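# Sort three grease guns into trays by grease amount

## Task

Find which of the three grease guns contains the most grease and which the least. Put the fullest one entirely inside the blue tray and the emptiest one entirely inside the red tray. Leave the remaining gun on the table top, clear of both trays and not overhanging the table edge. Each gun must end up lying flat on its side. Guns and their parts may be handled or moved, but every part must be returned to its proper place on its gun.

## Robot and tools

Robot: two seven-joint arms, left_arm and right_arm, each with a parallel two-finger gripper and a wrist camera (cam_left_wrist, cam_right_wrist, both 672x504). Both bases sit on tilted plates joined by a metal frame behind them. A plate and its half of the frame count as part of that arm for the clearance check.

Frame: the scene frame has its origin at table-top height, midway between the nominal bases. +x points out over the table, +z up, and left_arm is on the +y side (image left/right does not follow this). Measured bases: left_arm near (+0.003, +0.330, +0.169) m, right_arm near (+0.002, -0.315, +0.169) m. Reported hand poses can be off by a few centimetres, worse when reaching far.

Gripper geometry: fingers point along the gripper's +z and close along its x. end_effector_position is the point between the pads; fingertips extend 15.0 mm past it. The housing (146 mm by 50 mm) starts 65 mm behind that point, and a block on a post juts about 11 cm toward the gripper's -y.

The 18-number row: used by execute_actions and move. All values lie in [-1, 1]. Numbers 1-9 belong to left_arm: dx, dy, dz, rx, ry, rz, gripper position, force_limit, speed. Numbers 10-18 are the same nine for right_arm. Always send all 18, even when one arm is idle.
- dx, dy, dz, rx, ry, rz are an offset, not a pose. They are measured along scene-frame axes from that arm's Hand target as it stood when the action or move began. 1.0 equals 0.6 m of travel or 180 degrees of turn. rx, ry, rz form a single rotation vector, applied about the Hand target's position. Resending the same offset moves the arm further again. All zeros re-requests the current Hand target.
- The gripper numbers are absolute commands, not offsets. position: +1 is fully open (108 mm), about -0.96 is pads touching, and -1 means grip until stopped. force_limit: -1 is about 2.5 N, +1 about 32 N per pad after a slow close. speed: -1 is 5 mm/s, +1 is 420 mm/s. A 0 is a real command, so to leave a gripper alone repeat its last three numbers. Once the fingers have stopped, a new force or speed only applies if position changes by at least 0.01.

Tools:
- execute_actions(actions, cameras): actions is a list of actions. Each action is a list of up to 15 rows, one per 1/30 s step. A short list keeps its final row for the remaining steps. Every row is counted from the same start-of-action Hand target. An empty list returns state plus all camera images. cameras is a list of names, ["all"] or [].
- move(target, speed, blend, blocking, cameras): target is one 18-number row or a list of up to 15 rows. Each row is an offset from the Hand targets at the start of the move, never from the previous row. Each gripper follows a straight path. speed is the top speed in m/s (0.002 to 1, default 0.25; turning up to twice that in rad/s), as one value or one per target. blend (m) rounds corners between listed targets; 0 stops at each. The whole list shares at most 10 s. Paths ignore obstacles and the other arm, and grippers lag and overshoot more when fast. The result adds a move: line (done, off_target, moving, held, fault) and limits (paced means clipped, held means steps withheld). blocking=false returns after about 0.5 s while the motion continues.
- wait(seconds 0 to 10): the arms hold their last commands.
- stop(): brakes a running move; the fingers keep going.
- zoom_image(camera, region [x0, y0, x1, y1] in pixels, at most 504 by 504): closer view from the newest image of that camera.
- clear_fault(arm): clears a reported torque fault on left_arm or right_arm.
- finished_scene(scene): ends the current scene, which cannot be undone. Pass this scene's number; after ending scene 1, make no further call in that reply.

Reading results: Hand target is the last commanded pose after clipping, and the next offsets count from it. Each step the controller clips commands to 70 mm and 16 degrees from the measured pose, so the gripper can rest short. Resend the target, or add the missing distance as an offset. is_grasped 1 means an object stopped the fingers. It reads 0 while moving, at the target width, or when the pads met on nothing. width_mm is the pad gap; force_n is the estimated pad force (±10 N noise when empty). Joint velocities may read within noise; joint torques include the arm's own weight and friction.

What to avoid: drops, releasing moving parts, fast impacts and hard pushes. Never let anything leave the table or be set down off it. Do not let the arms press on each other or close a gripper on the other arm's fingers. Contact torque at a joint's limit (waist 44.1, shoulder 44.3, upper arm roll, elbow and forearm roll 28.2, wrist pitch 15.2, wrist roll 15.8 N m; carried weight counts) or a motor held at its limit for 1 s causes a TORQUE FAULT that needs clear_fault. Motors heat when holding loads, stretched out or pushing. MOTOR HOT appears at 65 °C, and 80 °C locks the arm for 30 to 60 s. If a blocked arm keeps pressing, command its target back past the gripper. Large wrist turns can swing the elbow. Loose objects may occasionally get nudged.

Each tool is called as name(argument=value, ...), one argument or row to a line, values as JSON.

## Session

execute_actions(
  actions=[],
)

Scene clock: 0.00 s.
left_arm: end_effector_position=(+0.4873, +0.0230, +0.1358) width_mm=0.00 is_grasped=0 force_n=0.00 end_effector_quat_wxyz=(+0.506, +0.496, +0.673, +0.213) | right_arm: end_effector_position=(+0.4631, -0.0486, +0.3353) width_mm=108.14 is_grasped=0 force_n=0.00 end_effector_quat_wxyz=(-0.314, +0.125, +0.937, -0.092)
Joint positions: left_arm=[-0.751 1.211 -0.061 1.133 -0.594 -1.257 0.368] | right_arm=[0.188 1.156 0.898 2.413 -0.494 2.094 0.311]
Joint velocities: within noise
Joint torques (N m): no reading
Motor temperatures (°C): left_arm=[32 33 31 37 36 30 42] | right_arm=[31 32 32 34 33 32 31]
Hand target: left_arm +0.4873, +0.0230, +0.1358; +0.506, +0.496, +0.673, +0.213 | right_arm +0.4631, -0.0486, +0.3353; -0.314, +0.125, +0.937, -0.092
Tool commands: left_gripper/position=-0.964 left_gripper/force_limit=+1.0 left_gripper/speed=+1.0 right_gripper/position=+1.0 right_gripper/force_limit=+1.0 right_gripper/speed=+1.0
camera_calibration:
cam_left_wrist: T_world_to_cam=[[0.018447, 0.874551, -0.484582, 0.0407037], [0.0677273, 0.482459, 0.873296, -0.137756], [0.997533, -0.0489291, -0.050331, -0.355096], [0, 0, 0, 1]] pos_world=[0.362799, 0.0134893, 0.122153]
cam_right_wrist: T_world_to_cam=[[-0.780996, 0.28732, 0.554521, 0.191434], [0.389313, 0.918245, 0.0725334, -0.135183], [-0.488346, 0.27253, -0.829003, 0.635847], [0, 0, 0, 1]] pos_world=[0.512651, -0.104159, 0.43077]

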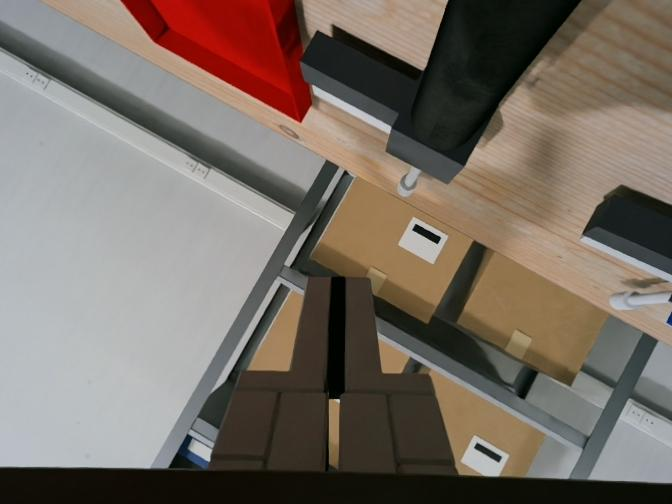

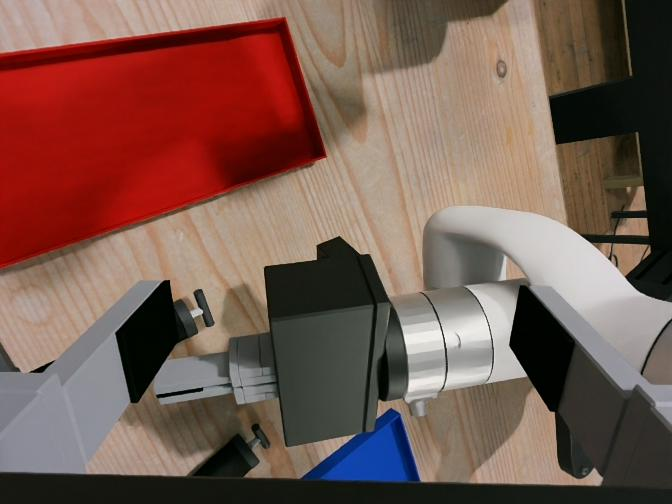

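move(
  target=[
    [0,0,0,0,0,0,-0.964,1,1,-0.105,-0.369,0.275,-0.1092,-0.1997,-0.3993,1,1,1],
    [0,0.05,0.2,0,0,0,-0.964,1,1,-0.105,-0.369,0.275,-0.1092,-0.1997,-0.3993,1,1,1],
    [-0.1455,0.4617,0.607,0.1401,0.3438,-0.0847,-0.964,1,1,-0.105,-0.369,0.275,-0.1092,-0.1997,-0.3993,1,1,1],
  ],
  cameras=["all"],
  speed=[0.35,0.3,0.35],
  blend=[0.02,0.03,0],
)

Scene clock: 5.67 s.
left_arm: end_effector_position=(+0.4000, +0.3000, +0.5000) width_mm=0.00 is_grasped=0 force_n=0.05 end_effector_quat_wxyz=(+0.000, +0.707, +0.707, +0.000) | right_arm: end_effector_position=(+0.4001, -0.2700, +0.5003) width_mm=108.14 is_grasped=0 force_n=0.00 end_effector_quat_wxyz=(+0.000, +0.708, +0.707, +0.000)
Joint positions: left_arm=[0.094 -0.296 -0.264 1.115 0.03 1.397 0.613] | right_arm=[-0.819 -0.467 0.872 1.135 0.25 1.432 0.741]
Joint torques (N m): left_arm=[1.15 -11.44 -4.37 22.49 2.09 -1.14 -1.55] | right_arm=[5.95 -12.55 -7.51 18.21 4.53 -3.39 2.21]
Hand target: left_arm +0.4000, +0.3000, +0.5000; +0.000, +0.707, +0.707, +0.000 | right_arm +0.4001, -0.2700, +0.5003; +0.000, +0.708, +0.707, +0.000
Off the commanded pose: left_arm 0.000 m, 0 deg | right_arm 0.000 m, 0 deg.
move: done; limits=paced
camera_calibration:
cam_left_wrist: T_world_to_cam=[[-0.00845914, 0.999746, -0.0208871, -0.28214], [0.920569, 0.0159425, 0.390254, -0.543203], [0.390488, -0.0159268, -0.92047, 0.431864], [0, 0, 0, 1]] pos_world=[0.329032, 0.297607, 0.603612]
cam_right_wrist: T_world_to_cam=[[-0.00288666, 0.999889, -0.0146401, 0.280138], [0.924421, 0.00825144, 0.381284, -0.533593], [0.381362, -0.012433, -0.924342, 0.424934], [0, 0, 0, 1]] pos_world=[0.33202, -0.270421, 0.600336]

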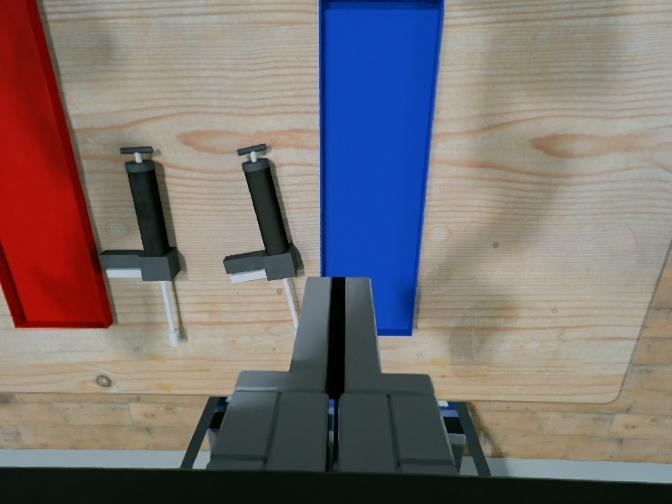

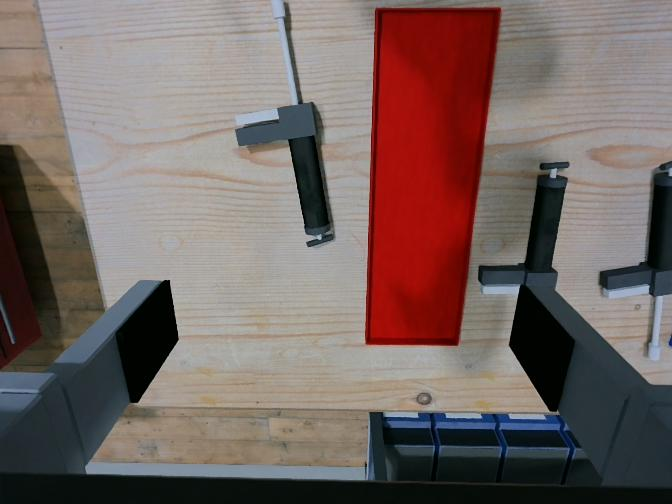

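move(
  target=[
    [0.167,-0.466,-0.617,0,0,0.012,0.31,1,0,0.09,0.05,-0.328,0.3849,0.3849,-0.3849,-0.1,0,0],
    [0.167,-0.466,-0.792,0,0,0.012,0.31,1,0,0.09,0.05,-0.328,0.3849,0.3849,-0.3849,-0.1,0,0],
  ],
  speed=[0.4,0.15],
  blend=[0.01,0],
  cameras=["all"],
)

Scene clock: 10.83 s.
left_arm: end_effector_position=(+0.5002, +0.0204, +0.0248) width_mm=70.05 is_grasped=0 force_n=0.00 end_effector_quat_wxyz=(+0.000, +0.694, +0.720, +0.000) | right_arm: end_effector_position=(+0.4541, -0.2400, +0.3035) width_mm=47.50 is_grasped=0 force_n=0.00 end_effector_quat_wxyz=(-0.707, +0.707, +0.000, -0.001)
Joint positions: left_arm=[-0.324 1.134 -0.248 1.619 0.597 0.608 -0.207] | right_arm=[-1.029 0.743 0.775 1.053 0.899 1.287 1.426]
Joint torques (N m): left_arm=[-5.93 -32.79 -8.81 16.39 1.97 -3.54 1.59] | right_arm=[-2.4 -16.88 9.36 6.37 6.06 1.35 -2]
Hand target: left_arm +0.5002, +0.0204, +0.0248; +0.000, +0.694, +0.720, +0.000 | right_arm +0.4541, -0.2400, +0.3035; +0.707, -0.707, +0.000, +0.001
Off the commanded pose: left_arm 0.000 m, 0 deg | right_arm 0.000 m, 0 deg.
move: done
camera_calibration:
cam_left_wrist: T_world_to_cam=[[-0.0463192, 0.998704, -0.0210846, 0.00736165], [0.919243, 0.0508757, 0.390389, -0.445602], [0.390956, -0.00129941, -0.920409, -0.0496526], [0, 0, 0, 1]] pos_world=[0.429369, 0.0152537, 0.128413]
cam_right_wrist: T_world_to_cam=[[0.999889, 0.0146401, 0.00288666, -0.449723], [0.00825144, -0.381284, -0.924421, 0.210103], [-0.012433, 0.924342, -0.381362, 0.461656], [0, 0, 0, 1]] pos_world=[0.453679, -0.340036, 0.37158]

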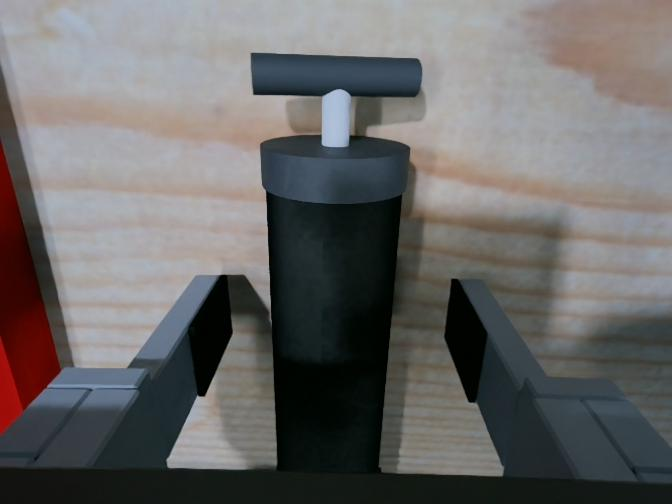

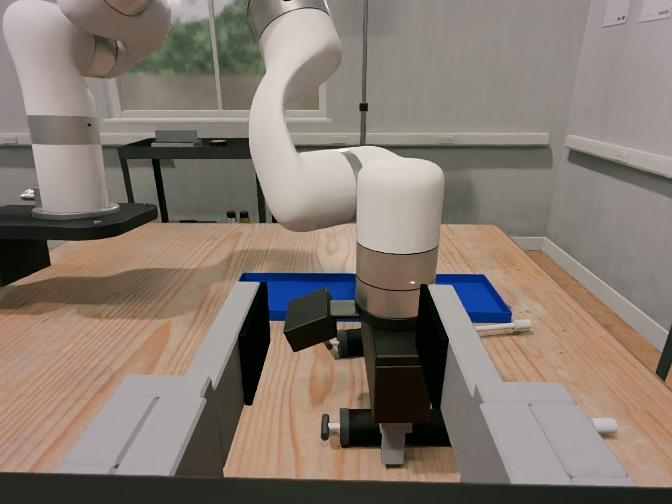

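move(
  target=[
    [0.025,0.001,0,0,0,0,0.31,1,0,0,0,0,0,0,0,-0.1,0,0],
    [0.025,0.001,0,0,0,0,-1,1,-0.2,0,0,0,0,0,0,-0.1,0,0],
    [0.025,0.001,0.2,0,0,0,-1,1,-0.2,0,0,0,0,0,0,-0.1,0,0],
    [-0.0837,0.166,0.4587,0,0,0.488,-1,1,-0.2,0,0,0,0,0,0,-0.1,0,0],
    [-0.0837,0.166,0.4587,0,0,0.488,-1,1,-0.2,0,0.28,0,0,0,0,-0.1,0,0],
  ],
  speed=[0.15,0.2,0.2,0.3,0.25],
  blend=[0,0,0.03,0,0],
  cameras=["all"],
)

Scene clock: 17.43 s.
left_arm: end_effector_position=(+0.4500, +0.1200, +0.3000) width_mm=35.08 is_grasped=1 force_n=45.58 end_effector_quat_wxyz=(+0.000, +0.000, +1.000, +0.000) | right_arm: end_effector_position=(+0.4541, -0.0721, +0.3035) width_mm=47.50 is_grasped=0 force_n=0.00 end_effector_quat_wxyz=(-0.707, +0.707, +0.000, -0.001)
Joint positions: left_arm=[-0.304 0.25 -0.199 1.087 0.194 0.882 -1.418] | right_arm=[-0.764 0.828 0.908 0.98 1.178 0.944 1.304]
Joint torques (N m): left_arm=[-5.46 -33.25 -2.09 18.84 1.63 -1.96 -1.5] | right_arm=[6.89 -15.02 16.28 14.33 5.17 1.55 -2.03]
Hand target: left_arm +0.4500, +0.1200, +0.3000; +0.000, +0.000, +1.000, +0.000 | right_arm +0.4541, -0.0720, +0.3035; +0.707, -0.707, +0.000, +0.001
Off the commanded pose: left_arm 0.000 m, 0 deg | right_arm 0.000 m, 0 deg.
move: done
camera_calibration:
cam_left_wrist: T_world_to_cam=[[-0.999746, -0.00845996, -0.0208851, 0.461124], [-0.0159419, 0.920585, 0.390218, -0.195515], [0.0159253, 0.390451, -0.920486, 0.345131], [0, 0, 0, 1]] pos_world=[0.452393, 0.0491322, 0.403612]
cam_right_wrist: T_world_to_cam=[[0.999889, 0.0146023, 0.00279234, -0.452153], [0.008151, -0.381371, -0.924386, 0.274137], [-0.0124332, 0.924307, -0.381448, 0.306485], [0, 0, 0, 1]] pos_world=[0.453679, -0.172136, 0.37158]

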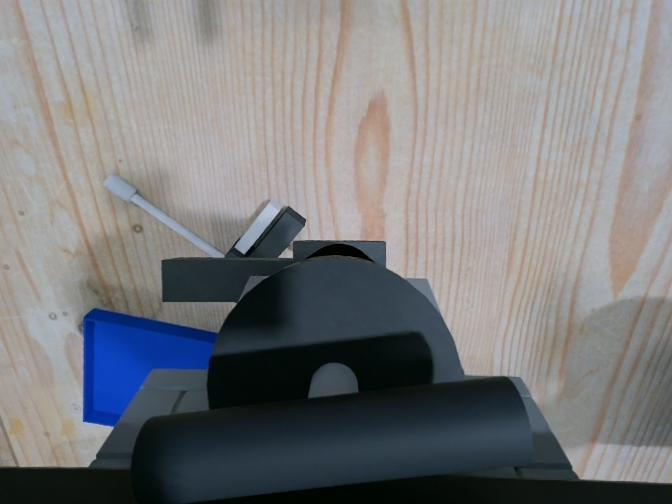

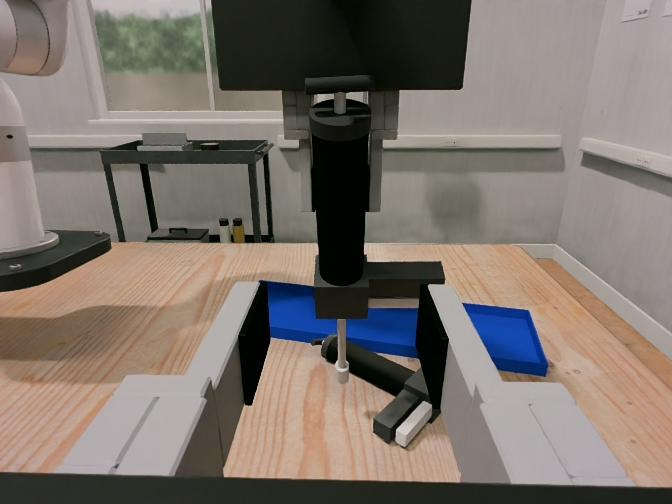

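move(
  target=[
    [0,0,0,0,0,0,-1,1,-0.2,0,-0.3,0,0,0,0,-0.1,0,0],
    [0.0167,-0.2,0,0,0,-0.5,-1,1,-0.2,0,-0.35,0,0,0,0,-0.1,0,0],
    [0.0167,-0.2,-0.458,0,0,-0.5,-1,1,-0.2,0,-0.35,0,0,0,0,-0.1,0,0],
  ],
  speed=[0.3,0.3,0.09],
  blend=[0.02,0,0],
  cameras=["all"],
)

Scene clock: 25.30 s.
left_arm: end_effector_position=(+0.4603, -0.0001, +0.0255) width_mm=35.08 is_grasped=1 force_n=36.12 end_effector_quat_wxyz=(+0.000, +0.707, +0.707, +0.000) | right_arm: end_effector_position=(+0.4541, -0.2820, +0.3035) width_mm=47.50 is_grasped=0 force_n=0.00 end_effector_quat_wxyz=(-0.707, +0.707, +0.000, -0.001)
Joint positions: left_arm=[-0.389 1.089 -0.229 1.514 0.607 0.551 -0.263] | right_arm=[-1.077 0.754 0.743 1.115 0.833 1.37 1.455]
Joint torques (N m): left_arm=[-5.64 -13.29 -2.43 7.67 1.83 -3.11 -1.19] | right_arm=[-2.46 -18.14 9.18 15.56 -2.99 3.7 2.19]
Motor temperatures (°C): left_arm=[32 34 32 42 36 30 42] | right_arm=[31 32 34 35 33 32 31]
Hand target: left_arm +0.4600, +0.0000, +0.0252; +0.000, +0.707, +0.707, +0.000 | right_arm +0.4541, -0.2820, +0.3035; +0.707, -0.707, +0.000, +0.001
Off the commanded pose: left_arm 0.000 m, 0 deg | right_arm 0.000 m, 0 deg.
move: done
camera_calibration:
cam_left_wrist: T_world_to_cam=[[-0.0085276, 0.999733, -0.0214698, 0.0085837], [0.920324, 0.0162433, 0.39082, -0.408639], [0.391064, -0.0164264, -0.920217, -0.0334436], [0, 0, 0, 1]] pos_world=[0.389232, -0.00249311, 0.129113]
cam_right_wrist: T_world_to_cam=[[0.999889, 0.0146401, 0.00288666, -0.449108], [0.00825144, -0.381284, -0.924421, 0.194089], [-0.012433, 0.924342, -0.381362, 0.500479], [0, 0, 0, 1]] pos_world=[0.453679, -0.382036, 0.37158]

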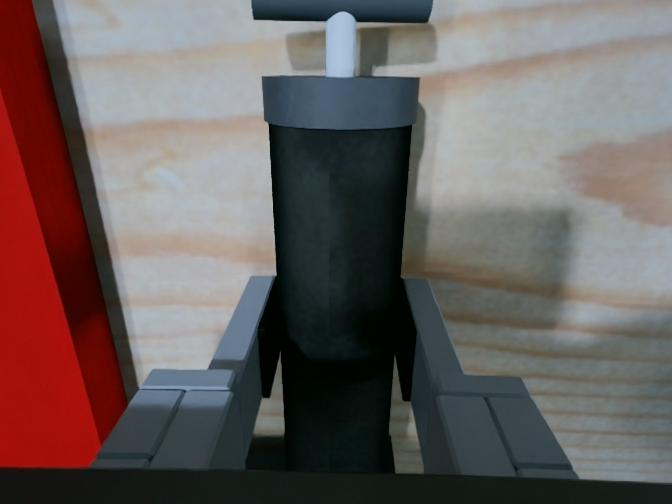

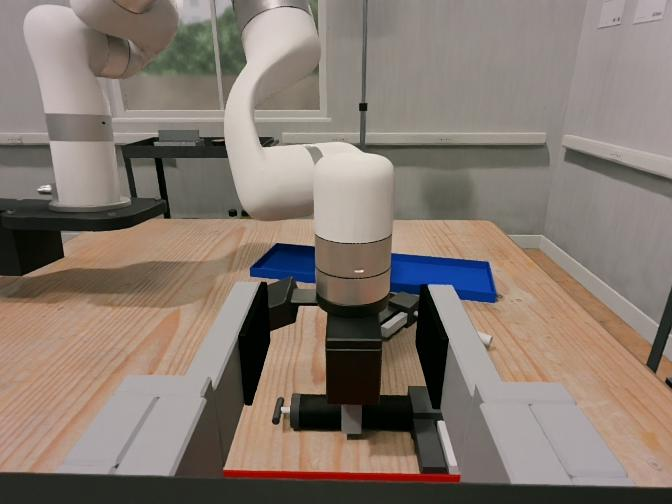

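move(
  target=[
    [0,0,0,0,0,0,-0.05,1,0,0,0,0,0,0,0,-0.1,0,0],
    [0.07,0,0,0,0,0,-0.05,1,0,0,0,0,0,0,0,-0.1,0,0],
    [0.07,0,0,0,0,0,-1,1,-0.4,0,0,0,0,0,0,-0.1,0,0],
    [0.07,0,0.3,0,0,0,-1,1,-0.4,0,0,0,0,0,0,-0.1,0,0],
    [-0.0167,0.2,0.458,0,0,0.5,-1,1,-0.4,0,0.15,0,0,0,0,-0.1,0,0],
    [-0.0167,0.2,0.458,0,0,0.5,-1,1,-0.4,0,0.35,0,0,0,0,-0.1,0,0],
  ],
  speed=[0.2,0.15,0.2,0.2,0.3,0.25],
  blend=[0,0,0,0.03,0.03,0],
  cameras=["all"],
)

Scene clock: 32.17 s.
left_arm: end_effector_position=(+0.4500, +0.1200, +0.3000) width_mm=34.91 is_grasped=1 force_n=46.41 end_effector_quat_wxyz=(+0.000, +0.000, +1.000, +0.000) | right_arm: end_effector_position=(+0.4541, -0.0721, +0.3035) width_mm=47.50 is_grasped=0 force_n=0.00 end_effector_quat_wxyz=(-0.707, +0.707, +0.000, -0.001)
Joint positions: left_arm=[-0.328 0.249 -0.174 1.086 0.186 0.881 -1.412] | right_arm=[-0.77 0.834 0.915 0.98 1.172 0.938 1.306]
Joint torques (N m): left_arm=[-5.41 -33.32 -1.89 18.86 1.86 -1.91 -1.59] | right_arm=[6.55 -15.2 16.34 14.16 5.06 1.5 -2]
Hand target: left_arm +0.4500, +0.1200, +0.3000; +0.000, +0.000, +1.000, +0.000 | right_arm +0.4541, -0.0720, +0.3035; +0.707, -0.707, +0.000, +0.001
Off the commanded pose: left_arm 0.000 m, 0 deg | right_arm 0.000 m, 0 deg.
move: done
camera_calibration:
cam_left_wrist: T_world_to_cam=[[-0.999746, -0.00846189, -0.0208859, 0.461124], [-0.015944, 0.920585, 0.390217, -0.195514], [0.0159253, 0.390451, -0.920486, 0.345131], [0, 0, 0, 1]] pos_world=[0.452393, 0.0491322, 0.403612]
cam_right_wrist: T_world_to_cam=[[0.999889, 0.0146023, 0.00279234, -0.452153], [0.008151, -0.381371, -0.924386, 0.274137], [-0.0124332, 0.924307, -0.381448, 0.306485], [0, 0, 0, 1]] pos_world=[0.453679, -0.172136, 0.37158]

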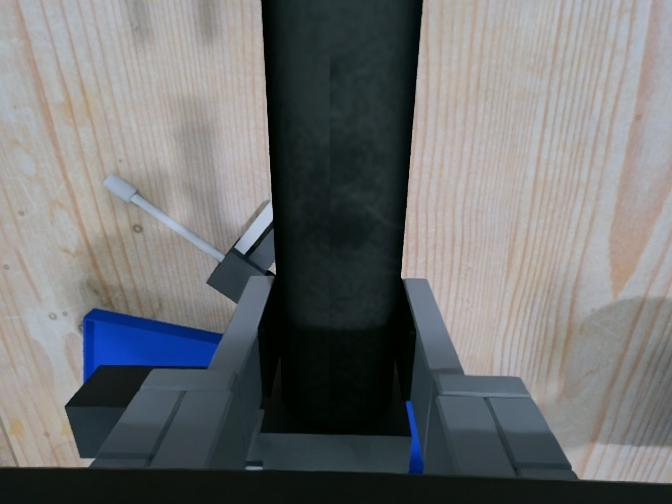

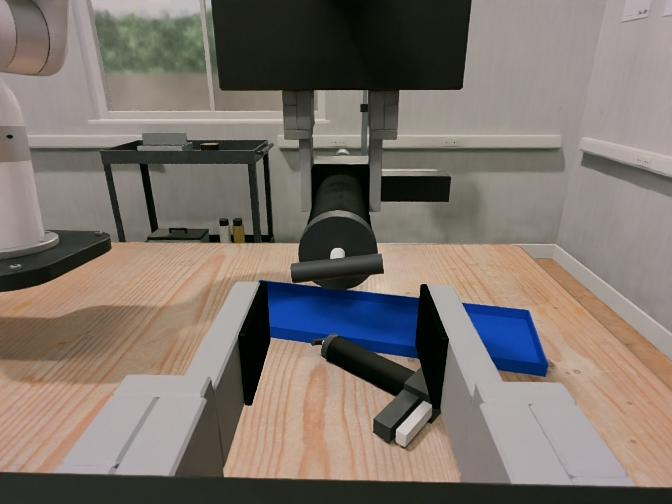

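move(
  target=[
    [0,0,0,0,0,0,-1,1,-0.4,-0.003,0.083,-0.0075,0,0,0,-0.1,0.3,0],
    [0,0,0,0,0,0,-1,1,-0.4,-0.003,0.083,-0.0075,0,0,0,-1,0.3,-0.3],
  ],
  speed=[0.12,0.2],
  cameras=["cam_right_wrist"],
)

move(
  target=[0,0,0,0,0,0,-1,1,-0.4,0,-0.025,0,0,0,0,-1,0.3,-0.3],
  speed=0.05,
)

move(
  target=[0,0,0,0,0,0,-1,1,-0.4,0,-0.025,0,0,0,0,-1,0.3,-0.3],
  speed=0.05,
  cameras=["cam_right_wrist"],
)

move(
  target=[0,0,0,0,0,0,-1,1,-0.4,0,-0.025,0,0,0,0,-1,0.3,-0.3],
  speed=0.05,
)

move(
  target=[0,0,0,0,0,0,-1,1,-0.4,0,-0.025,0,0,0,0,-1,0.3,-0.3],
  speed=0.05,
  cameras=["cam_right_wrist"],
)

Scene clock: 34.07 s.
left_arm: end_effector_position=(+0.4500, +0.1201, +0.3000) width_mm=34.91 is_grasped=1 force_n=46.53 end_effector_quat_wxyz=(+0.000, +0.000, +1.000, +0.000) | right_arm: end_effector_position=(+0.4523, -0.0222, +0.2990) width_mm=37.69 is_grasped=1 force_n=40.88 end_effector_quat_wxyz=(-0.707, +0.707, +0.000, -0.001)
Joint positions: left_arm=[-0.328 0.249 -0.174 1.086 0.186 0.881 -1.412] | right_arm=[-0.665 0.899 0.939 1.011 1.251 0.838 1.255]
Joint torques (N m): left_arm=[-6.28 -29.96 -7.85 18.83 1.01 -2.37 0.02] | right_arm=[4.4 -17.42 16.51 14.24 4.61 1.68 -2.01]
Hand target: left_arm +0.4500, +0.1200, +0.3000; +0.000, +0.000, +1.000, +0.000 | right_arm +0.4523, -0.0222, +0.2990; +0.707, -0.707, +0.000, +0.001
Off the commanded pose: left_arm 0.000 m, 0 deg | right_arm 0.000 m, 0 deg.
move: done
camera_calibration:
cam_right_wrist: T_world_to_cam=[[0.999887, 0.0147327, 0.00284889, -0.451073], [0.00825181, -0.381283, -0.924422, 0.289001], [-0.012533, 0.924341, -0.381361, 0.258641], [0, 0, 0, 1]] pos_world=[0.451879, -0.122236, 0.36708]
Images, in order (width x height): cam_right_wrist 672x504.

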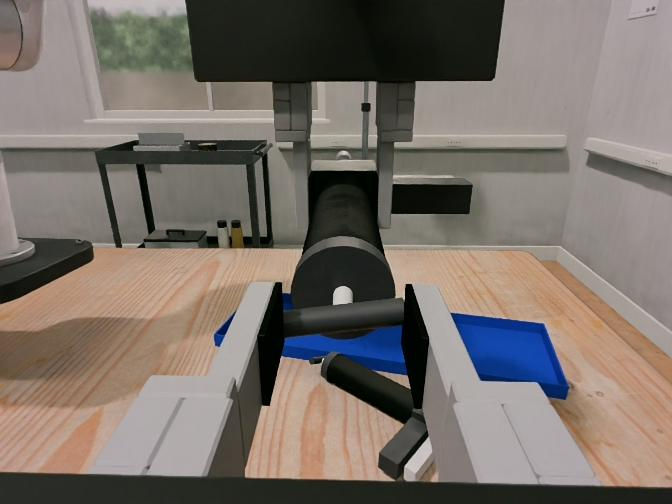

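Scene clock: 34.87 s.
left_arm: end_effector_position=(+0.4500, +0.1200, +0.3000) width_mm=34.91 is_grasped=1 force_n=46.53 end_effector_quat_wxyz=(+0.000, +0.000, +1.000, +0.000) | right_arm: end_effector_position=(+0.4523, -0.0372, +0.2990) width_mm=37.69 is_grasped=1 force_n=40.57 end_effector_quat_wxyz=(-0.707, +0.707, +0.000, -0.001)
Joint positions: left_arm=[-0.328 0.249 -0.174 1.086 0.186 0.881 -1.412] | right_arm=[-0.697 0.881 0.93 0.998 1.227 0.867 1.268]
Joint torques (N m): left_arm=[-3.34 -25.25 -7.77 18.77 -0.91 -2.92 1.36] | right_arm=[-3.3 -29.32 11.47 7.51 -3.69 3.67 2.19]
Hand target: left_arm +0.4500, +0.1200, +0.3000; +0.000, +0.000, +1.000, +0.000 | right_arm +0.4523, -0.0372, +0.2990; +0.707, -0.707, +0.000, +0.001
Off the commanded pose: left_arm 0.000 m, 0 deg | right_arm 0.000 m, 0 deg.
move: done

Scene clock: 35.67 s.
left_arm: end_effector_position=(+0.4499, +0.1200, +0.3000) width_mm=34.91 is_grasped=1 force_n=46.53 end_effector_quat_wxyz=(+0.000, +0.000, +1.000, +0.000) | right_arm: end_effector_position=(+0.4523, -0.0522, +0.2990) width_mm=37.69 is_grasped=1 force_n=40.56 end_effector_quat_wxyz=(-0.707, +0.707, +0.000, -0.001)
Joint positions: left_arm=[-0.328 0.249 -0.174 1.086 0.186 0.881 -1.412] | right_arm=[-0.728 0.863 0.921 0.988 1.203 0.897 1.28]
Joint torques (N m): left_arm=[-1.54 -24.78 -5.89 18.68 -1.21 -3.6 1.43] | right_arm=[-2.87 -29.34 11.17 7.34 -3.67 3.54 2.16]
Hand target: left_arm +0.4500, +0.1200, +0.3000; +0.000, +0.000, +1.000, +0.000 | right_arm +0.4523, -0.0522, +0.2990; +0.707, -0.707, +0.000, +0.001
Off the commanded pose: left_arm 0.000 m, 0 deg | right_arm 0.000 m, 0 deg.
move: done
camera_calibration:
cam_right_wrist: T_world_to_cam=[[0.999889, 0.0146399, 0.00288617, -0.450659], [0.00825091, -0.381284, -0.924421, 0.277563], [-0.012433, 0.924342, -0.381362, 0.286326], [0, 0, 0, 1]] pos_world=[0.451879, -0.152236, 0.36708]
Images, in order (width x height): cam_right_wrist 672x504.

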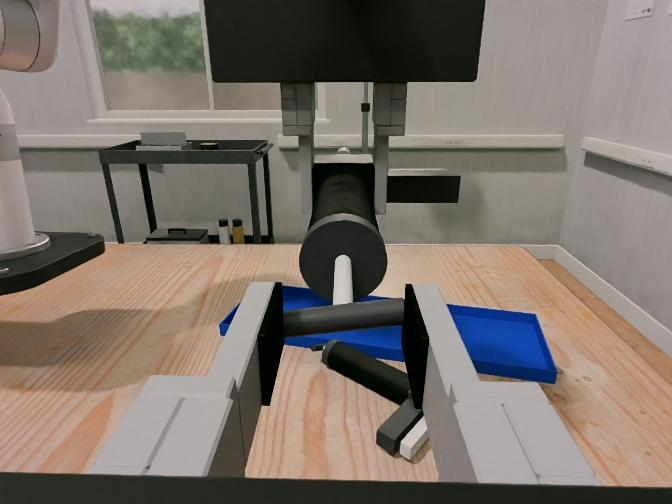

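Scene clock: 36.47 s.
left_arm: end_effector_position=(+0.4500, +0.1200, +0.3000) width_mm=34.91 is_grasped=1 force_n=46.52 end_effector_quat_wxyz=(+0.000, +0.000, +1.000, +0.000) | right_arm: end_effector_position=(+0.4523, -0.0672, +0.2990) width_mm=37.69 is_grasped=1 force_n=40.56 end_effector_quat_wxyz=(-0.707, +0.707, +0.000, -0.001)
Joint positions: left_arm=[-0.328 0.249 -0.174 1.086 0.186 0.881 -1.412] | right_arm=[-0.758 0.846 0.911 0.98 1.179 0.927 1.292]
Joint torques (N m): left_arm=[-0.28 -25.07 -3.63 18.59 -1.11 -3.91 1.45] | right_arm=[-3.21 -29.28 10.9 7.21 -3.63 3.5 2.15]
Hand target: left_arm +0.4500, +0.1200, +0.3000; +0.000, +0.000, +1.000, +0.000 | right_arm +0.4523, -0.0672, +0.2990; +0.707, -0.707, +0.000, +0.001
Off the commanded pose: left_arm 0.000 m, 0 deg | right_arm 0.000 m, 0 deg.
move: done

Scene clock: 37.27 s.
left_arm: end_effector_position=(+0.4499, +0.1201, +0.2999) width_mm=34.91 is_grasped=1 force_n=46.46 end_effector_quat_wxyz=(+0.000, +0.000, +1.000, +0.000) | right_arm: end_effector_position=(+0.4523, -0.0822, +0.2990) width_mm=0.00 is_grasped=0 force_n=30.67 end_effector_quat_wxyz=(-0.707, +0.707, +0.000, -0.001)
Joint positions: left_arm=[-0.328 0.249 -0.173 1.086 0.186 0.881 -1.412] | right_arm=[-0.787 0.831 0.9 0.974 1.154 0.957 1.304]
Joint torques (N m): left_arm=[-5.35 -30.66 -9.19 22.74 1.84 -1.99 1.17] | right_arm=[-1.99 -28.49 11.49 5.21 -4.17 4.01 2.18]
Hand target: left_arm +0.4500, +0.1200, +0.3000; +0.000, +0.000, +1.000, +0.000 | right_arm +0.4523, -0.0822, +0.2990; +0.707, -0.707, +0.000, +0.001
Off the commanded pose: left_arm 0.000 m, 0 deg | right_arm 0.000 m, 0 deg.
move: done
camera_calibration:
cam_right_wrist: T_world_to_cam=[[0.999887, 0.0147327, 0.00284889, -0.450189], [0.00825181, -0.381283, -0.924422, 0.266124], [-0.012533, 0.924341, -0.381361, 0.314101], [0, 0, 0, 1]] pos_world=[0.451879, -0.182236, 0.36708]
Images, in order (width x height): cam_right_wrist 672x504.

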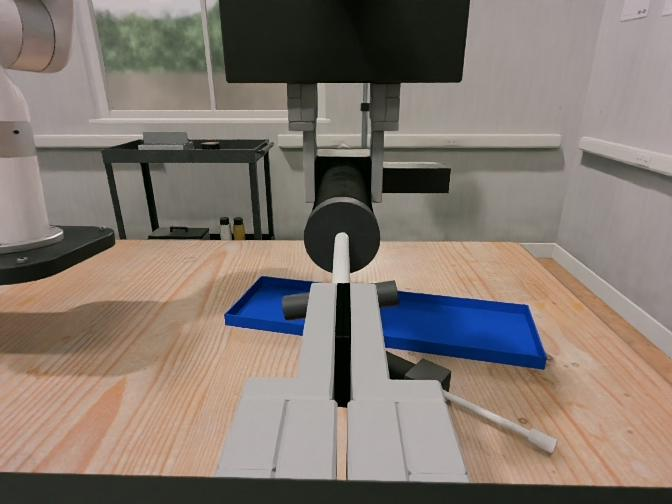

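move(
  target=[0,0,0,0,0,0,-1,1,-0.4,0,0.078,0,0,0,0,-1,0.3,-0.3],
  speed=0.06,
)

move(
  target=[0,0,0,0,0,0,-1,1,-0.4,0,0.009,0,0,0,0,-1,0.3,-0.3],
  speed=0.03,
  cameras=["cam_right_wrist"],
)

Scene clock: 39.27 s.
left_arm: end_effector_position=(+0.4500, +0.1201, +0.3000) width_mm=34.91 is_grasped=1 force_n=46.46 end_effector_quat_wxyz=(+0.000, +0.000, +1.000, +0.000) | right_arm: end_effector_position=(+0.4523, -0.0354, +0.2990) width_mm=0.00 is_grasped=0 force_n=30.46 end_effector_quat_wxyz=(-0.707, +0.707, +0.000, -0.001)
Joint positions: left_arm=[-0.328 0.249 -0.174 1.086 0.186 0.881 -1.412] | right_arm=[-0.693 0.883 0.931 1 1.23 0.864 1.266]
Joint torques (N m): left_arm=[-4.95 -32.39 -8.97 23.58 1.05 -3.8 0.33] | right_arm=[7.24 -15.55 17.74 13.81 5.02 1.55 -2.02]
Hand target: left_arm +0.4500, +0.1200, +0.3000; +0.000, +0.000, +1.000, +0.000 | right_arm +0.4523, -0.0354, +0.2990; +0.707, -0.707, +0.000, +0.001
Off the commanded pose: left_arm 0.000 m, 0 deg | right_arm 0.000 m, 0 deg.
move: done

Scene clock: 40.00 s.
left_arm: end_effector_position=(+0.4500, +0.1200, +0.3000) width_mm=34.91 is_grasped=1 force_n=46.46 end_effector_quat_wxyz=(+0.000, +0.000, +1.000, +0.000) | right_arm: end_effector_position=(+0.4523, -0.0300, +0.2990) width_mm=0.00 is_grasped=0 force_n=30.48 end_effector_quat_wxyz=(-0.707, +0.707, +0.000, -0.001)
Joint positions: left_arm=[-0.328 0.249 -0.174 1.086 0.186 0.881 -1.412] | right_arm=[-0.682 0.889 0.934 1.004 1.239 0.853 1.262]
Joint torques (N m): left_arm=[-5.02 -31.93 -8.83 23.64 0.15 -4.61 0.01] | right_arm=[7.13 -15.68 17.79 13.42 4.98 1.68 -2]
Hand target: left_arm +0.4500, +0.1200, +0.3000; +0.000, +0.000, +1.000, +0.000 | right_arm +0.4523, -0.0300, +0.2990; +0.707, -0.707, +0.000, +0.001
Off the commanded pose: left_arm 0.000 m, 0 deg | right_arm 0.000 m, 0 deg.
move: done
camera_calibration:
cam_right_wrist: T_world_to_cam=[[0.999889, 0.0146401, 0.00288666, -0.450983], [0.00825144, -0.381284, -0.924421, 0.285989], [-0.012433, 0.924342, -0.381362, 0.265898], [0, 0, 0, 1]] pos_world=[0.451879, -0.130136, 0.36708]
Images, in order (width x height): cam_right_wrist 672x504.

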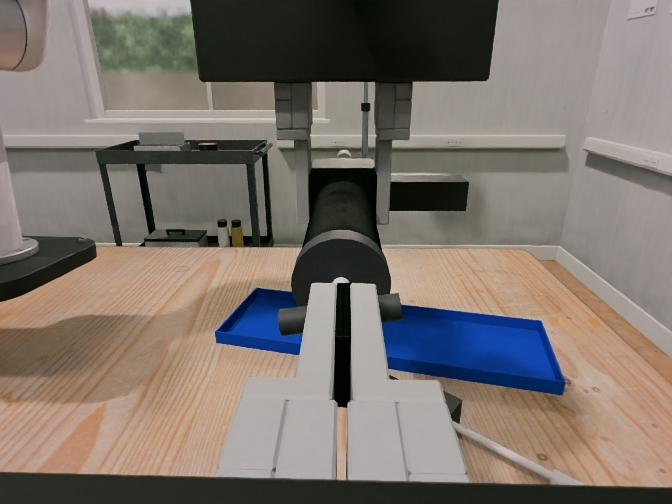

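move(
  target=[0,0,0,0,0,0,-1,1,-0.4,0,0.008,0,0,0,0,-1,0.3,-0.3],
  speed=0.03,
)

move(
  target=[0,0,0,0,0,0,-1,1,-0.4,0,0.005,0,0,0,0,-1,0.3,-0.3],
  speed=0.03,
  cameras=["cam_right_wrist"],
)

Scene clock: 40.90 s.
left_arm: end_effector_position=(+0.4500, +0.1200, +0.3000) width_mm=34.91 is_grasped=1 force_n=46.46 end_effector_quat_wxyz=(+0.000, +0.000, +1.000, +0.000) | right_arm: end_effector_position=(+0.4523, -0.0252, +0.2990) width_mm=0.00 is_grasped=0 force_n=30.47 end_effector_quat_wxyz=(-0.707, +0.707, +0.000, -0.001)
Joint positions: left_arm=[-0.328 0.249 -0.174 1.086 0.186 0.881 -1.412] | right_arm=[-0.672 0.895 0.937 1.008 1.246 0.844 1.258]
Joint torques (N m): left_arm=[-4.93 -31.33 -8.7 23.56 -0.7 -4.8 -0.41] | right_arm=[7.14 -15.75 17.89 13.42 4.97 1.55 -2.09]
Hand target: left_arm +0.4500, +0.1200, +0.3000; +0.000, +0.000, +1.000, +0.000 | right_arm +0.4523, -0.0252, +0.2990; +0.707, -0.707, +0.000, +0.001
Off the commanded pose: left_arm 0.000 m, 0 deg | right_arm 0.000 m, 0 deg.
move: done

Scene clock: 41.60 s.
left_arm: end_effector_position=(+0.4500, +0.1203, +0.2999) width_mm=34.91 is_grasped=1 force_n=46.45 end_effector_quat_wxyz=(+0.000, +0.000, +1.000, +0.000) | right_arm: end_effector_position=(+0.4524, -0.0224, +0.2989) width_mm=0.00 is_grasped=0 force_n=29.20 end_effector_quat_wxyz=(-0.707, +0.707, +0.000, -0.001)
Joint positions: left_arm=[-0.328 0.249 -0.173 1.086 0.186 0.881 -1.412] | right_arm=[-0.665 0.899 0.939 1.011 1.251 0.838 1.255]
Joint torques (N m): left_arm=[-11.55 -30.93 -24.91 23.44 -2.13 -7.89 -0.51] | right_arm=[15.06 -12.46 26.41 9.72 5.46 3.79 -2.02]
Hand target: left_arm +0.4500, +0.1200, +0.3000; +0.000, +0.000, +1.000, +0.000 | right_arm +0.4523, -0.0222, +0.2990; +0.707, -0.707, +0.000, +0.001
Off the commanded pose: left_arm 0.000 m, 0 deg | right_arm 0.000 m, 0 deg.
move: done
camera_calibration:
cam_right_wrist: T_world_to_cam=[[0.999894, 0.0142878, 0.00280838, -0.451213], [0.00804858, -0.381582, -0.9243, 0.288934], [-0.0121346, 0.924225, -0.381656, 0.258741], [0, 0, 0, 1]] pos_world=[0.45198, -0.122436, 0.367079]
Images, in order (width x height): cam_right_wrist 672x504.

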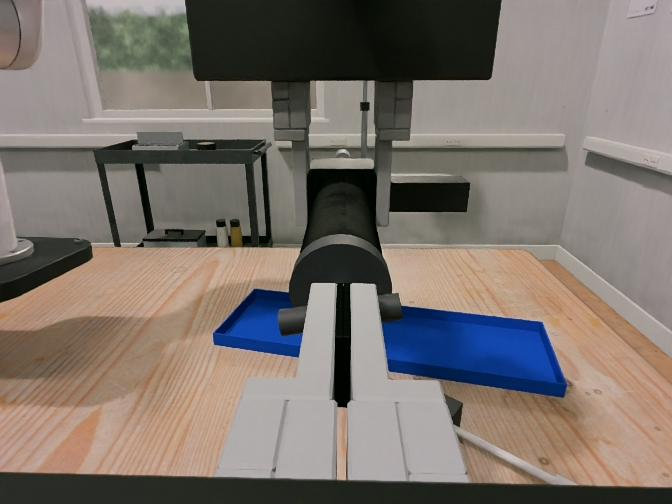

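move(
  target=[
    [0,0,0,0,0,0,-1,1,-0.4,0,-0.3,0,0,0,0,-0.2,0.3,-0.3],
    [0.0867,-0.2,-0.25,0,0,-0.5,-1,1,-0.4,0,-0.4,0,0,0,0,-0.2,0.3,-0.3],
    [0.0867,-0.2,-0.4555,0,0,-0.5,-1,1,-0.4,0,-0.4,0,0,0,0,-0.2,0.3,-0.3],
    [0.0867,-0.2,-0.4555,0,0,-0.5,-0.05,1,-0.2,0,-0.4,0,0,0,0,-0.2,0.3,-0.3],
    [0.0867,-0.2,-0.25,0,0,-0.5,0.2,1,0.2,0,-0.4,0,0,0,0,-0.2,0.3,-0.3],
    [0.05,0.2,-0.1,0,0,-0.5,0.2,1,0.2,0,-0.4,0,0,0,0,-0.2,0.3,-0.3],
  ],
  speed=[0.3,0.3,0.1,0.2,0.2,0.3],
  blend=[0.02,0.02,0,0,0.03,0],
  cameras=["all"],
)

Scene clock: 50.90 s.
left_arm: end_effector_position=(+0.4800, +0.2400, +0.2399) width_mm=64.00 is_grasped=0 force_n=0.00 end_effector_quat_wxyz=(+0.000, +0.707, +0.707, +0.000) | right_arm: end_effector_position=(+0.4523, -0.2622, +0.2990) width_mm=41.99 is_grasped=0 force_n=0.00 end_effector_quat_wxyz=(-0.707, +0.707, +0.000, -0.001)
Joint positions: left_arm=[0.101 0.302 -0.337 0.982 0.311 0.723 0.319] | right_arm=[-1.062 0.76 0.761 1.081 0.854 1.322 1.437]
Joint torques (N m): left_arm=[0.36 -29.48 -10.4 14.45 -1.53 -1.15 1.58] | right_arm=[-2.18 -17.81 9.32 14.86 -2.87 3.61 2.11]
Hand target: left_arm +0.4800, +0.2400, +0.2400; +0.000, +0.707, +0.707, +0.000 | right_arm +0.4523, -0.2622, +0.2990; +0.707, -0.707, +0.000, +0.001
Off the commanded pose: left_arm 0.000 m, 0 deg | right_arm 0.000 m, 0 deg.
move: done; blend cut to 0 m at target 5
camera_calibration:
cam_left_wrist: T_world_to_cam=[[-0.00833072, 0.999746, -0.0209387, -0.226944], [0.920586, 0.0158438, 0.390218, -0.514397], [0.390451, -0.0160251, -0.920484, 0.160391], [0, 0, 0, 1]] pos_world=[0.409032, 0.237607, 0.343612]
cam_right_wrist: T_world_to_cam=[[0.999889, 0.0146401, 0.00288666, -0.447585], [0.00825144, -0.381284, -0.924421, 0.197493], [-0.012433, 0.924342, -0.381362, 0.480438], [0, 0, 0, 1]] pos_world=[0.451879, -0.362236, 0.36708]

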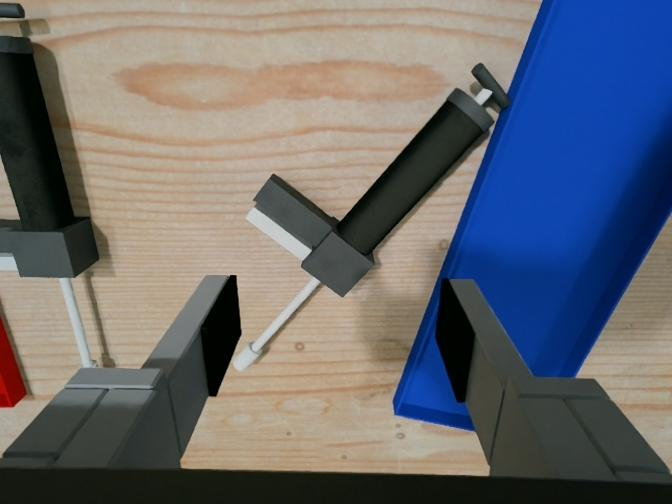

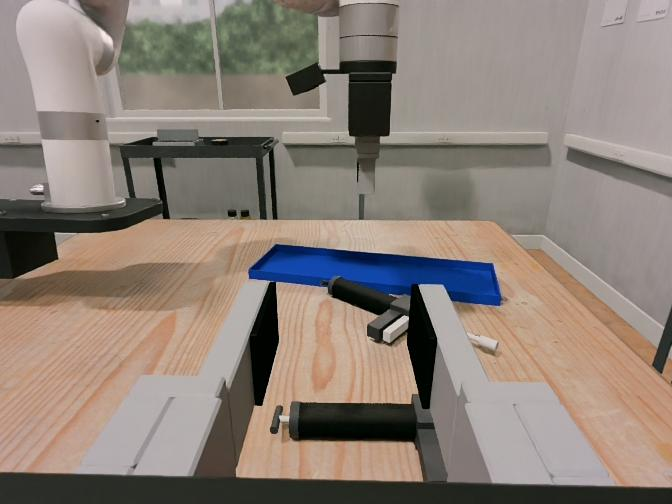

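move(
  target=[
    [0.048,0.043,-0.2,0,0,-0.208,0.2,1,0.2,0,0,0,0,0,0,-0.1,0.3,-0.3],
    [0.048,0.043,-0.357,0,0,-0.208,0.2,1,0.2,0,0,0,0,0,0,-0.1,0.3,-0.3],
    [0.048,0.043,-0.357,0,0,-0.208,-1,1,-0.4,0,0,0,0,0,0,-0.1,0.3,-0.3],
    [0.048,0.043,0,0,0,-0.208,-1,1,-0.4,0,0,0,0,0,0,-0.1,0.3,-0.3],
    [-0.05,-0.2,0.1,0,0,0.15,-1,1,-0.4,0,0.1,0,0,0,0,-0.1,0.3,-0.3],
    [-0.05,-0.2,0.1,0,0,0.5,-1,1,-0.4,0,0.317,0,0,0,0,-0.1,0.3,-0.3],
  ],
  speed=[0.3,0.12,0.2,0.2,0.3,0.3],
  blend=[0.01,0,0,0.03,0.03,0],
  cameras=["all"],
)

Scene clock: 60.07 s.
left_arm: end_effector_position=(+0.4500, +0.1200, +0.3000) width_mm=34.90 is_grasped=1 force_n=47.51 end_effector_quat_wxyz=(+0.000, +0.000, +1.000, +0.000) | right_arm: end_effector_position=(+0.4523, -0.0720, +0.2990) width_mm=47.49 is_grasped=0 force_n=0.00 end_effector_quat_wxyz=(-0.707, +0.707, +0.000, -0.001)
Joint positions: left_arm=[-0.239 0.254 -0.268 1.087 0.217 0.885 -1.434] | right_arm=[-0.778 0.852 0.921 0.977 1.16 0.925 1.301]
Joint torques (N m): left_arm=[-5.5 -32.35 -2.65 22.57 1.98 -2.57 -1.73] | right_arm=[6.69 -15.16 16.6 13.79 5.03 1.49 -1.94]
Hand target: left_arm +0.4500, +0.1200, +0.3000; +0.000, +0.000, +1.000, +0.000 | right_arm +0.4523, -0.0720, +0.2990; +0.707, -0.707, +0.000, +0.001
Off the commanded pose: left_arm 0.000 m, 0 deg | right_arm 0.000 m, 0 deg.
move: done; blend cut to 0 m at target 1
camera_calibration:
cam_left_wrist: T_world_to_cam=[[-0.999744, -0.00842298, -0.0209771, 0.461158], [-0.0159423, 0.920621, 0.390131, -0.195482], [0.0160259, 0.390366, -0.92052, 0.345104], [0, 0, 0, 1]] pos_world=[0.452393, 0.0491322, 0.403613]
cam_right_wrist: T_world_to_cam=[[0.999889, 0.0146393, 0.00288465, -0.450369], [0.00824928, -0.381284, -0.924421, 0.270014], [-0.012433, 0.924342, -0.381362, 0.304628], [0, 0, 0, 1]] pos_world=[0.451879, -0.172036, 0.36708]

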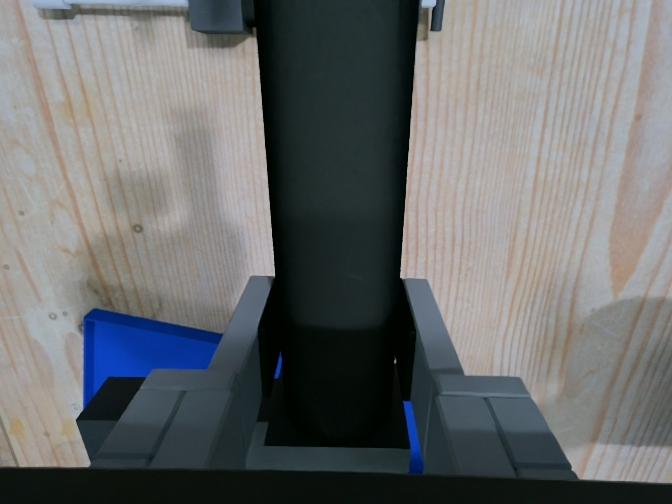

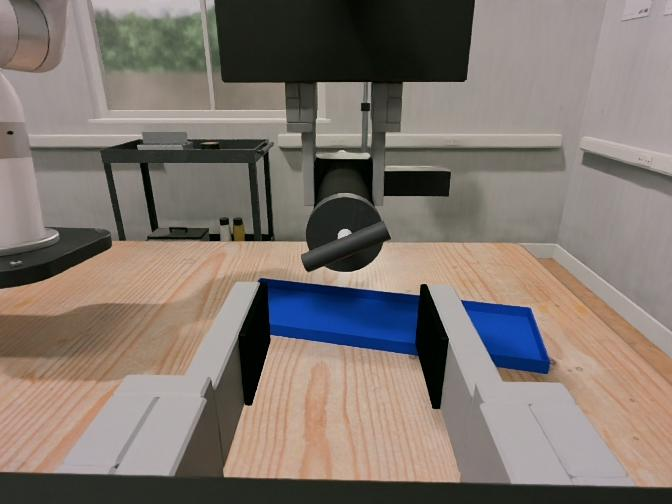

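move(
  target=[
    [0,0,0,0,0,0,-1,1,-0.4,0.003,0.083,0.0017,0,0,0,-0.1,0.3,0],
    [0,0,0,0,0,0,-1,1,-0.4,0.003,0.083,0.0017,0,0,0,-1,0.5,-0.3],
  ],
  speed=[0.12,0.2],
  cameras=["cam_right_wrist"],
)

move(
  target=[0,0,0,0,0,0,-1,1,-0.4,0,-0.025,0,0,0,0,-1,0.5,-0.3],
  speed=0.05,
)

move(
  target=[0,0,0,0,0,0,-1,1,-0.4,0,-0.025,0,0,0,0,-1,0.5,-0.3],
  speed=0.05,
)

move(
  target=[0,0,0,0,0,0,-1,1,-0.4,0,-0.025,0,0,0,0,-1,0.5,-0.3],
  speed=0.05,
  cameras=["cam_right_wrist"],
)

Scene clock: 62.13 s.
left_arm: end_effector_position=(+0.4500, +0.1200, +0.3000) width_mm=34.90 is_grasped=1 force_n=47.51 end_effector_quat_wxyz=(+0.000, +0.000, +1.000, +0.000) | right_arm: end_effector_position=(+0.4541, -0.0222, +0.3000) width_mm=0.00 is_grasped=0 force_n=40.60 end_effector_quat_wxyz=(-0.707, +0.707, +0.000, -0.001)
Joint positions: left_arm=[-0.239 0.254 -0.268 1.087 0.217 0.885 -1.434] | right_arm=[-0.673 0.909 0.951 1.015 1.238 0.828 1.265]
Joint torques (N m): left_arm=[-5.2 -28.83 -2.76 23.43 1.88 -1.89 -1.58] | right_arm=[6.76 -15.93 17.68 13.6 4.73 1.6 -2.01]
Hand target: left_arm +0.4500, +0.1200, +0.3000; +0.000, +0.000, +1.000, +0.000 | right_arm +0.4541, -0.0222, +0.3000; +0.707, -0.707, +0.000, +0.001
Off the commanded pose: left_arm 0.000 m, 0 deg | right_arm 0.000 m, 0 deg.
move: done
camera_calibration:
cam_right_wrist: T_world_to_cam=[[0.999889, 0.0146401, 0.00288666, -0.452902], [0.00825144, -0.381284, -0.924421, 0.290003], [-0.012433, 0.924342, -0.381362, 0.259038], [0, 0, 0, 1]] pos_world=[0.453679, -0.122236, 0.36818]
Images, in order (width x height): cam_right_wrist 672x504.

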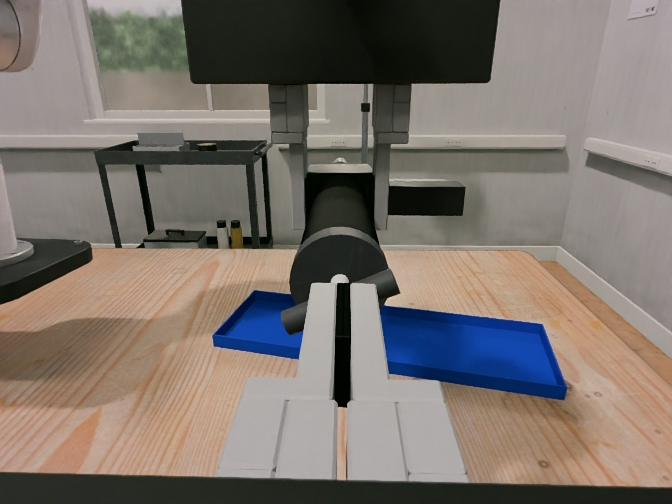

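Scene clock: 62.93 s.
left_arm: end_effector_position=(+0.4500, +0.1200, +0.3000) width_mm=34.90 is_grasped=1 force_n=47.51 end_effector_quat_wxyz=(+0.000, +0.000, +1.000, +0.000) | right_arm: end_effector_position=(+0.4541, -0.0372, +0.3001) width_mm=0.00 is_grasped=0 force_n=40.60 end_effector_quat_wxyz=(-0.707, +0.707, +0.000, -0.001)
Joint positions: left_arm=[-0.239 0.254 -0.268 1.087 0.217 0.885 -1.434] | right_arm=[-0.705 0.891 0.942 1.002 1.215 0.857 1.277]
Joint torques (N m): left_arm=[-5.39 -27.63 -2.8 23.38 1.9 -1.89 -1.48] | right_arm=[-2.1 -28.66 12.69 4.91 -4.33 4.06 2.15]
Hand target: left_arm +0.4500, +0.1200, +0.3000; +0.000, +0.000, +1.000, +0.000 | right_arm +0.4541, -0.0372, +0.3000; +0.707, -0.707, +0.000, +0.001
Off the commanded pose: left_arm 0.000 m, 0 deg | right_arm 0.000 m, 0 deg.
move: done

Scene clock: 63.73 s.
left_arm: end_effector_position=(+0.4500, +0.1200, +0.3000) width_mm=34.90 is_grasped=1 force_n=47.51 end_effector_quat_wxyz=(+0.000, +0.000, +1.000, +0.000) | right_arm: end_effector_position=(+0.4541, -0.0522, +0.3001) width_mm=0.00 is_grasped=0 force_n=40.60 end_effector_quat_wxyz=(-0.707, +0.707, +0.000, -0.001)
Joint positions: left_arm=[-0.239 0.254 -0.268 1.087 0.217 0.885 -1.434] | right_arm=[-0.736 0.873 0.933 0.992 1.191 0.887 1.29]
Joint torques (N m): left_arm=[-5.24 -26.44 -2.88 23.24 1.84 -1.87 -1.53] | right_arm=[-2.02 -28.57 12.29 4.89 -4.35 3.99 2.14]
Hand target: left_arm +0.4500, +0.1200, +0.3000; +0.000, +0.000, +1.000, +0.000 | right_arm +0.4541, -0.0522, +0.3000; +0.707, -0.707, +0.000, +0.001
Off the commanded pose: left_arm 0.000 m, 0 deg | right_arm 0.000 m, 0 deg.
move: done

Scene clock: 64.53 s.
left_arm: end_effector_position=(+0.4500, +0.1200, +0.3000) width_mm=34.90 is_grasped=1 force_n=47.51 end_effector_quat_wxyz=(+0.000, +0.000, +1.000, +0.000) | right_arm: end_effector_position=(+0.4541, -0.0672, +0.3001) width_mm=0.00 is_grasped=0 force_n=40.60 end_effector_quat_wxyz=(-0.707, +0.707, +0.000, -0.001)
Joint positions: left_arm=[-0.239 0.254 -0.268 1.087 0.217 0.885 -1.434] | right_arm=[-0.766 0.856 0.923 0.984 1.167 0.917 1.302]
Joint torques (N m): left_arm=[-5.26 -25.81 -2.8 23.33 1.73 -1.84 -1.49] | right_arm=[-2.21 -28.71 12.04 5.08 -4.15 3.96 2.31]
Hand target: left_arm +0.4500, +0.1200, +0.3000; +0.000, +0.000, +1.000, +0.000 | right_arm +0.4541, -0.0672, +0.3000; +0.707, -0.707, +0.000, +0.001
Off the commanded pose: left_arm 0.000 m, 0 deg | right_arm 0.000 m, 0 deg.
move: done
camera_calibration:
cam_right_wrist: T_world_to_cam=[[0.999887, 0.0147327, 0.00284889, -0.452213], [0.00825181, -0.381283, -0.924422, 0.272846], [-0.012533, 0.924341, -0.381361, 0.300678], [0, 0, 0, 1]] pos_world=[0.453679, -0.167236, 0.36818]
Images, in order (width x height): cam_right_wrist 672x504.

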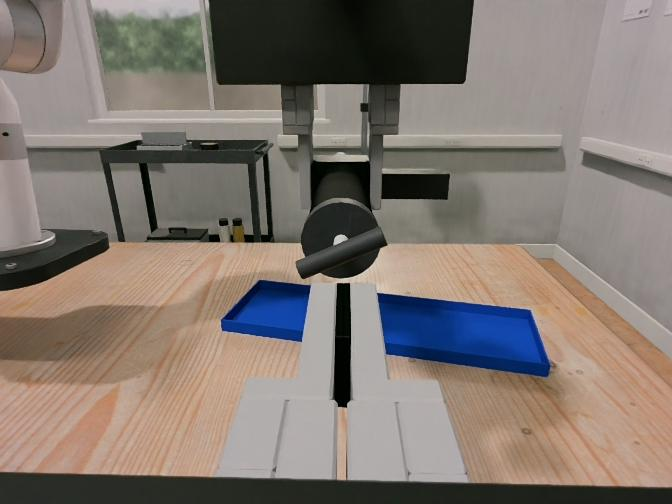

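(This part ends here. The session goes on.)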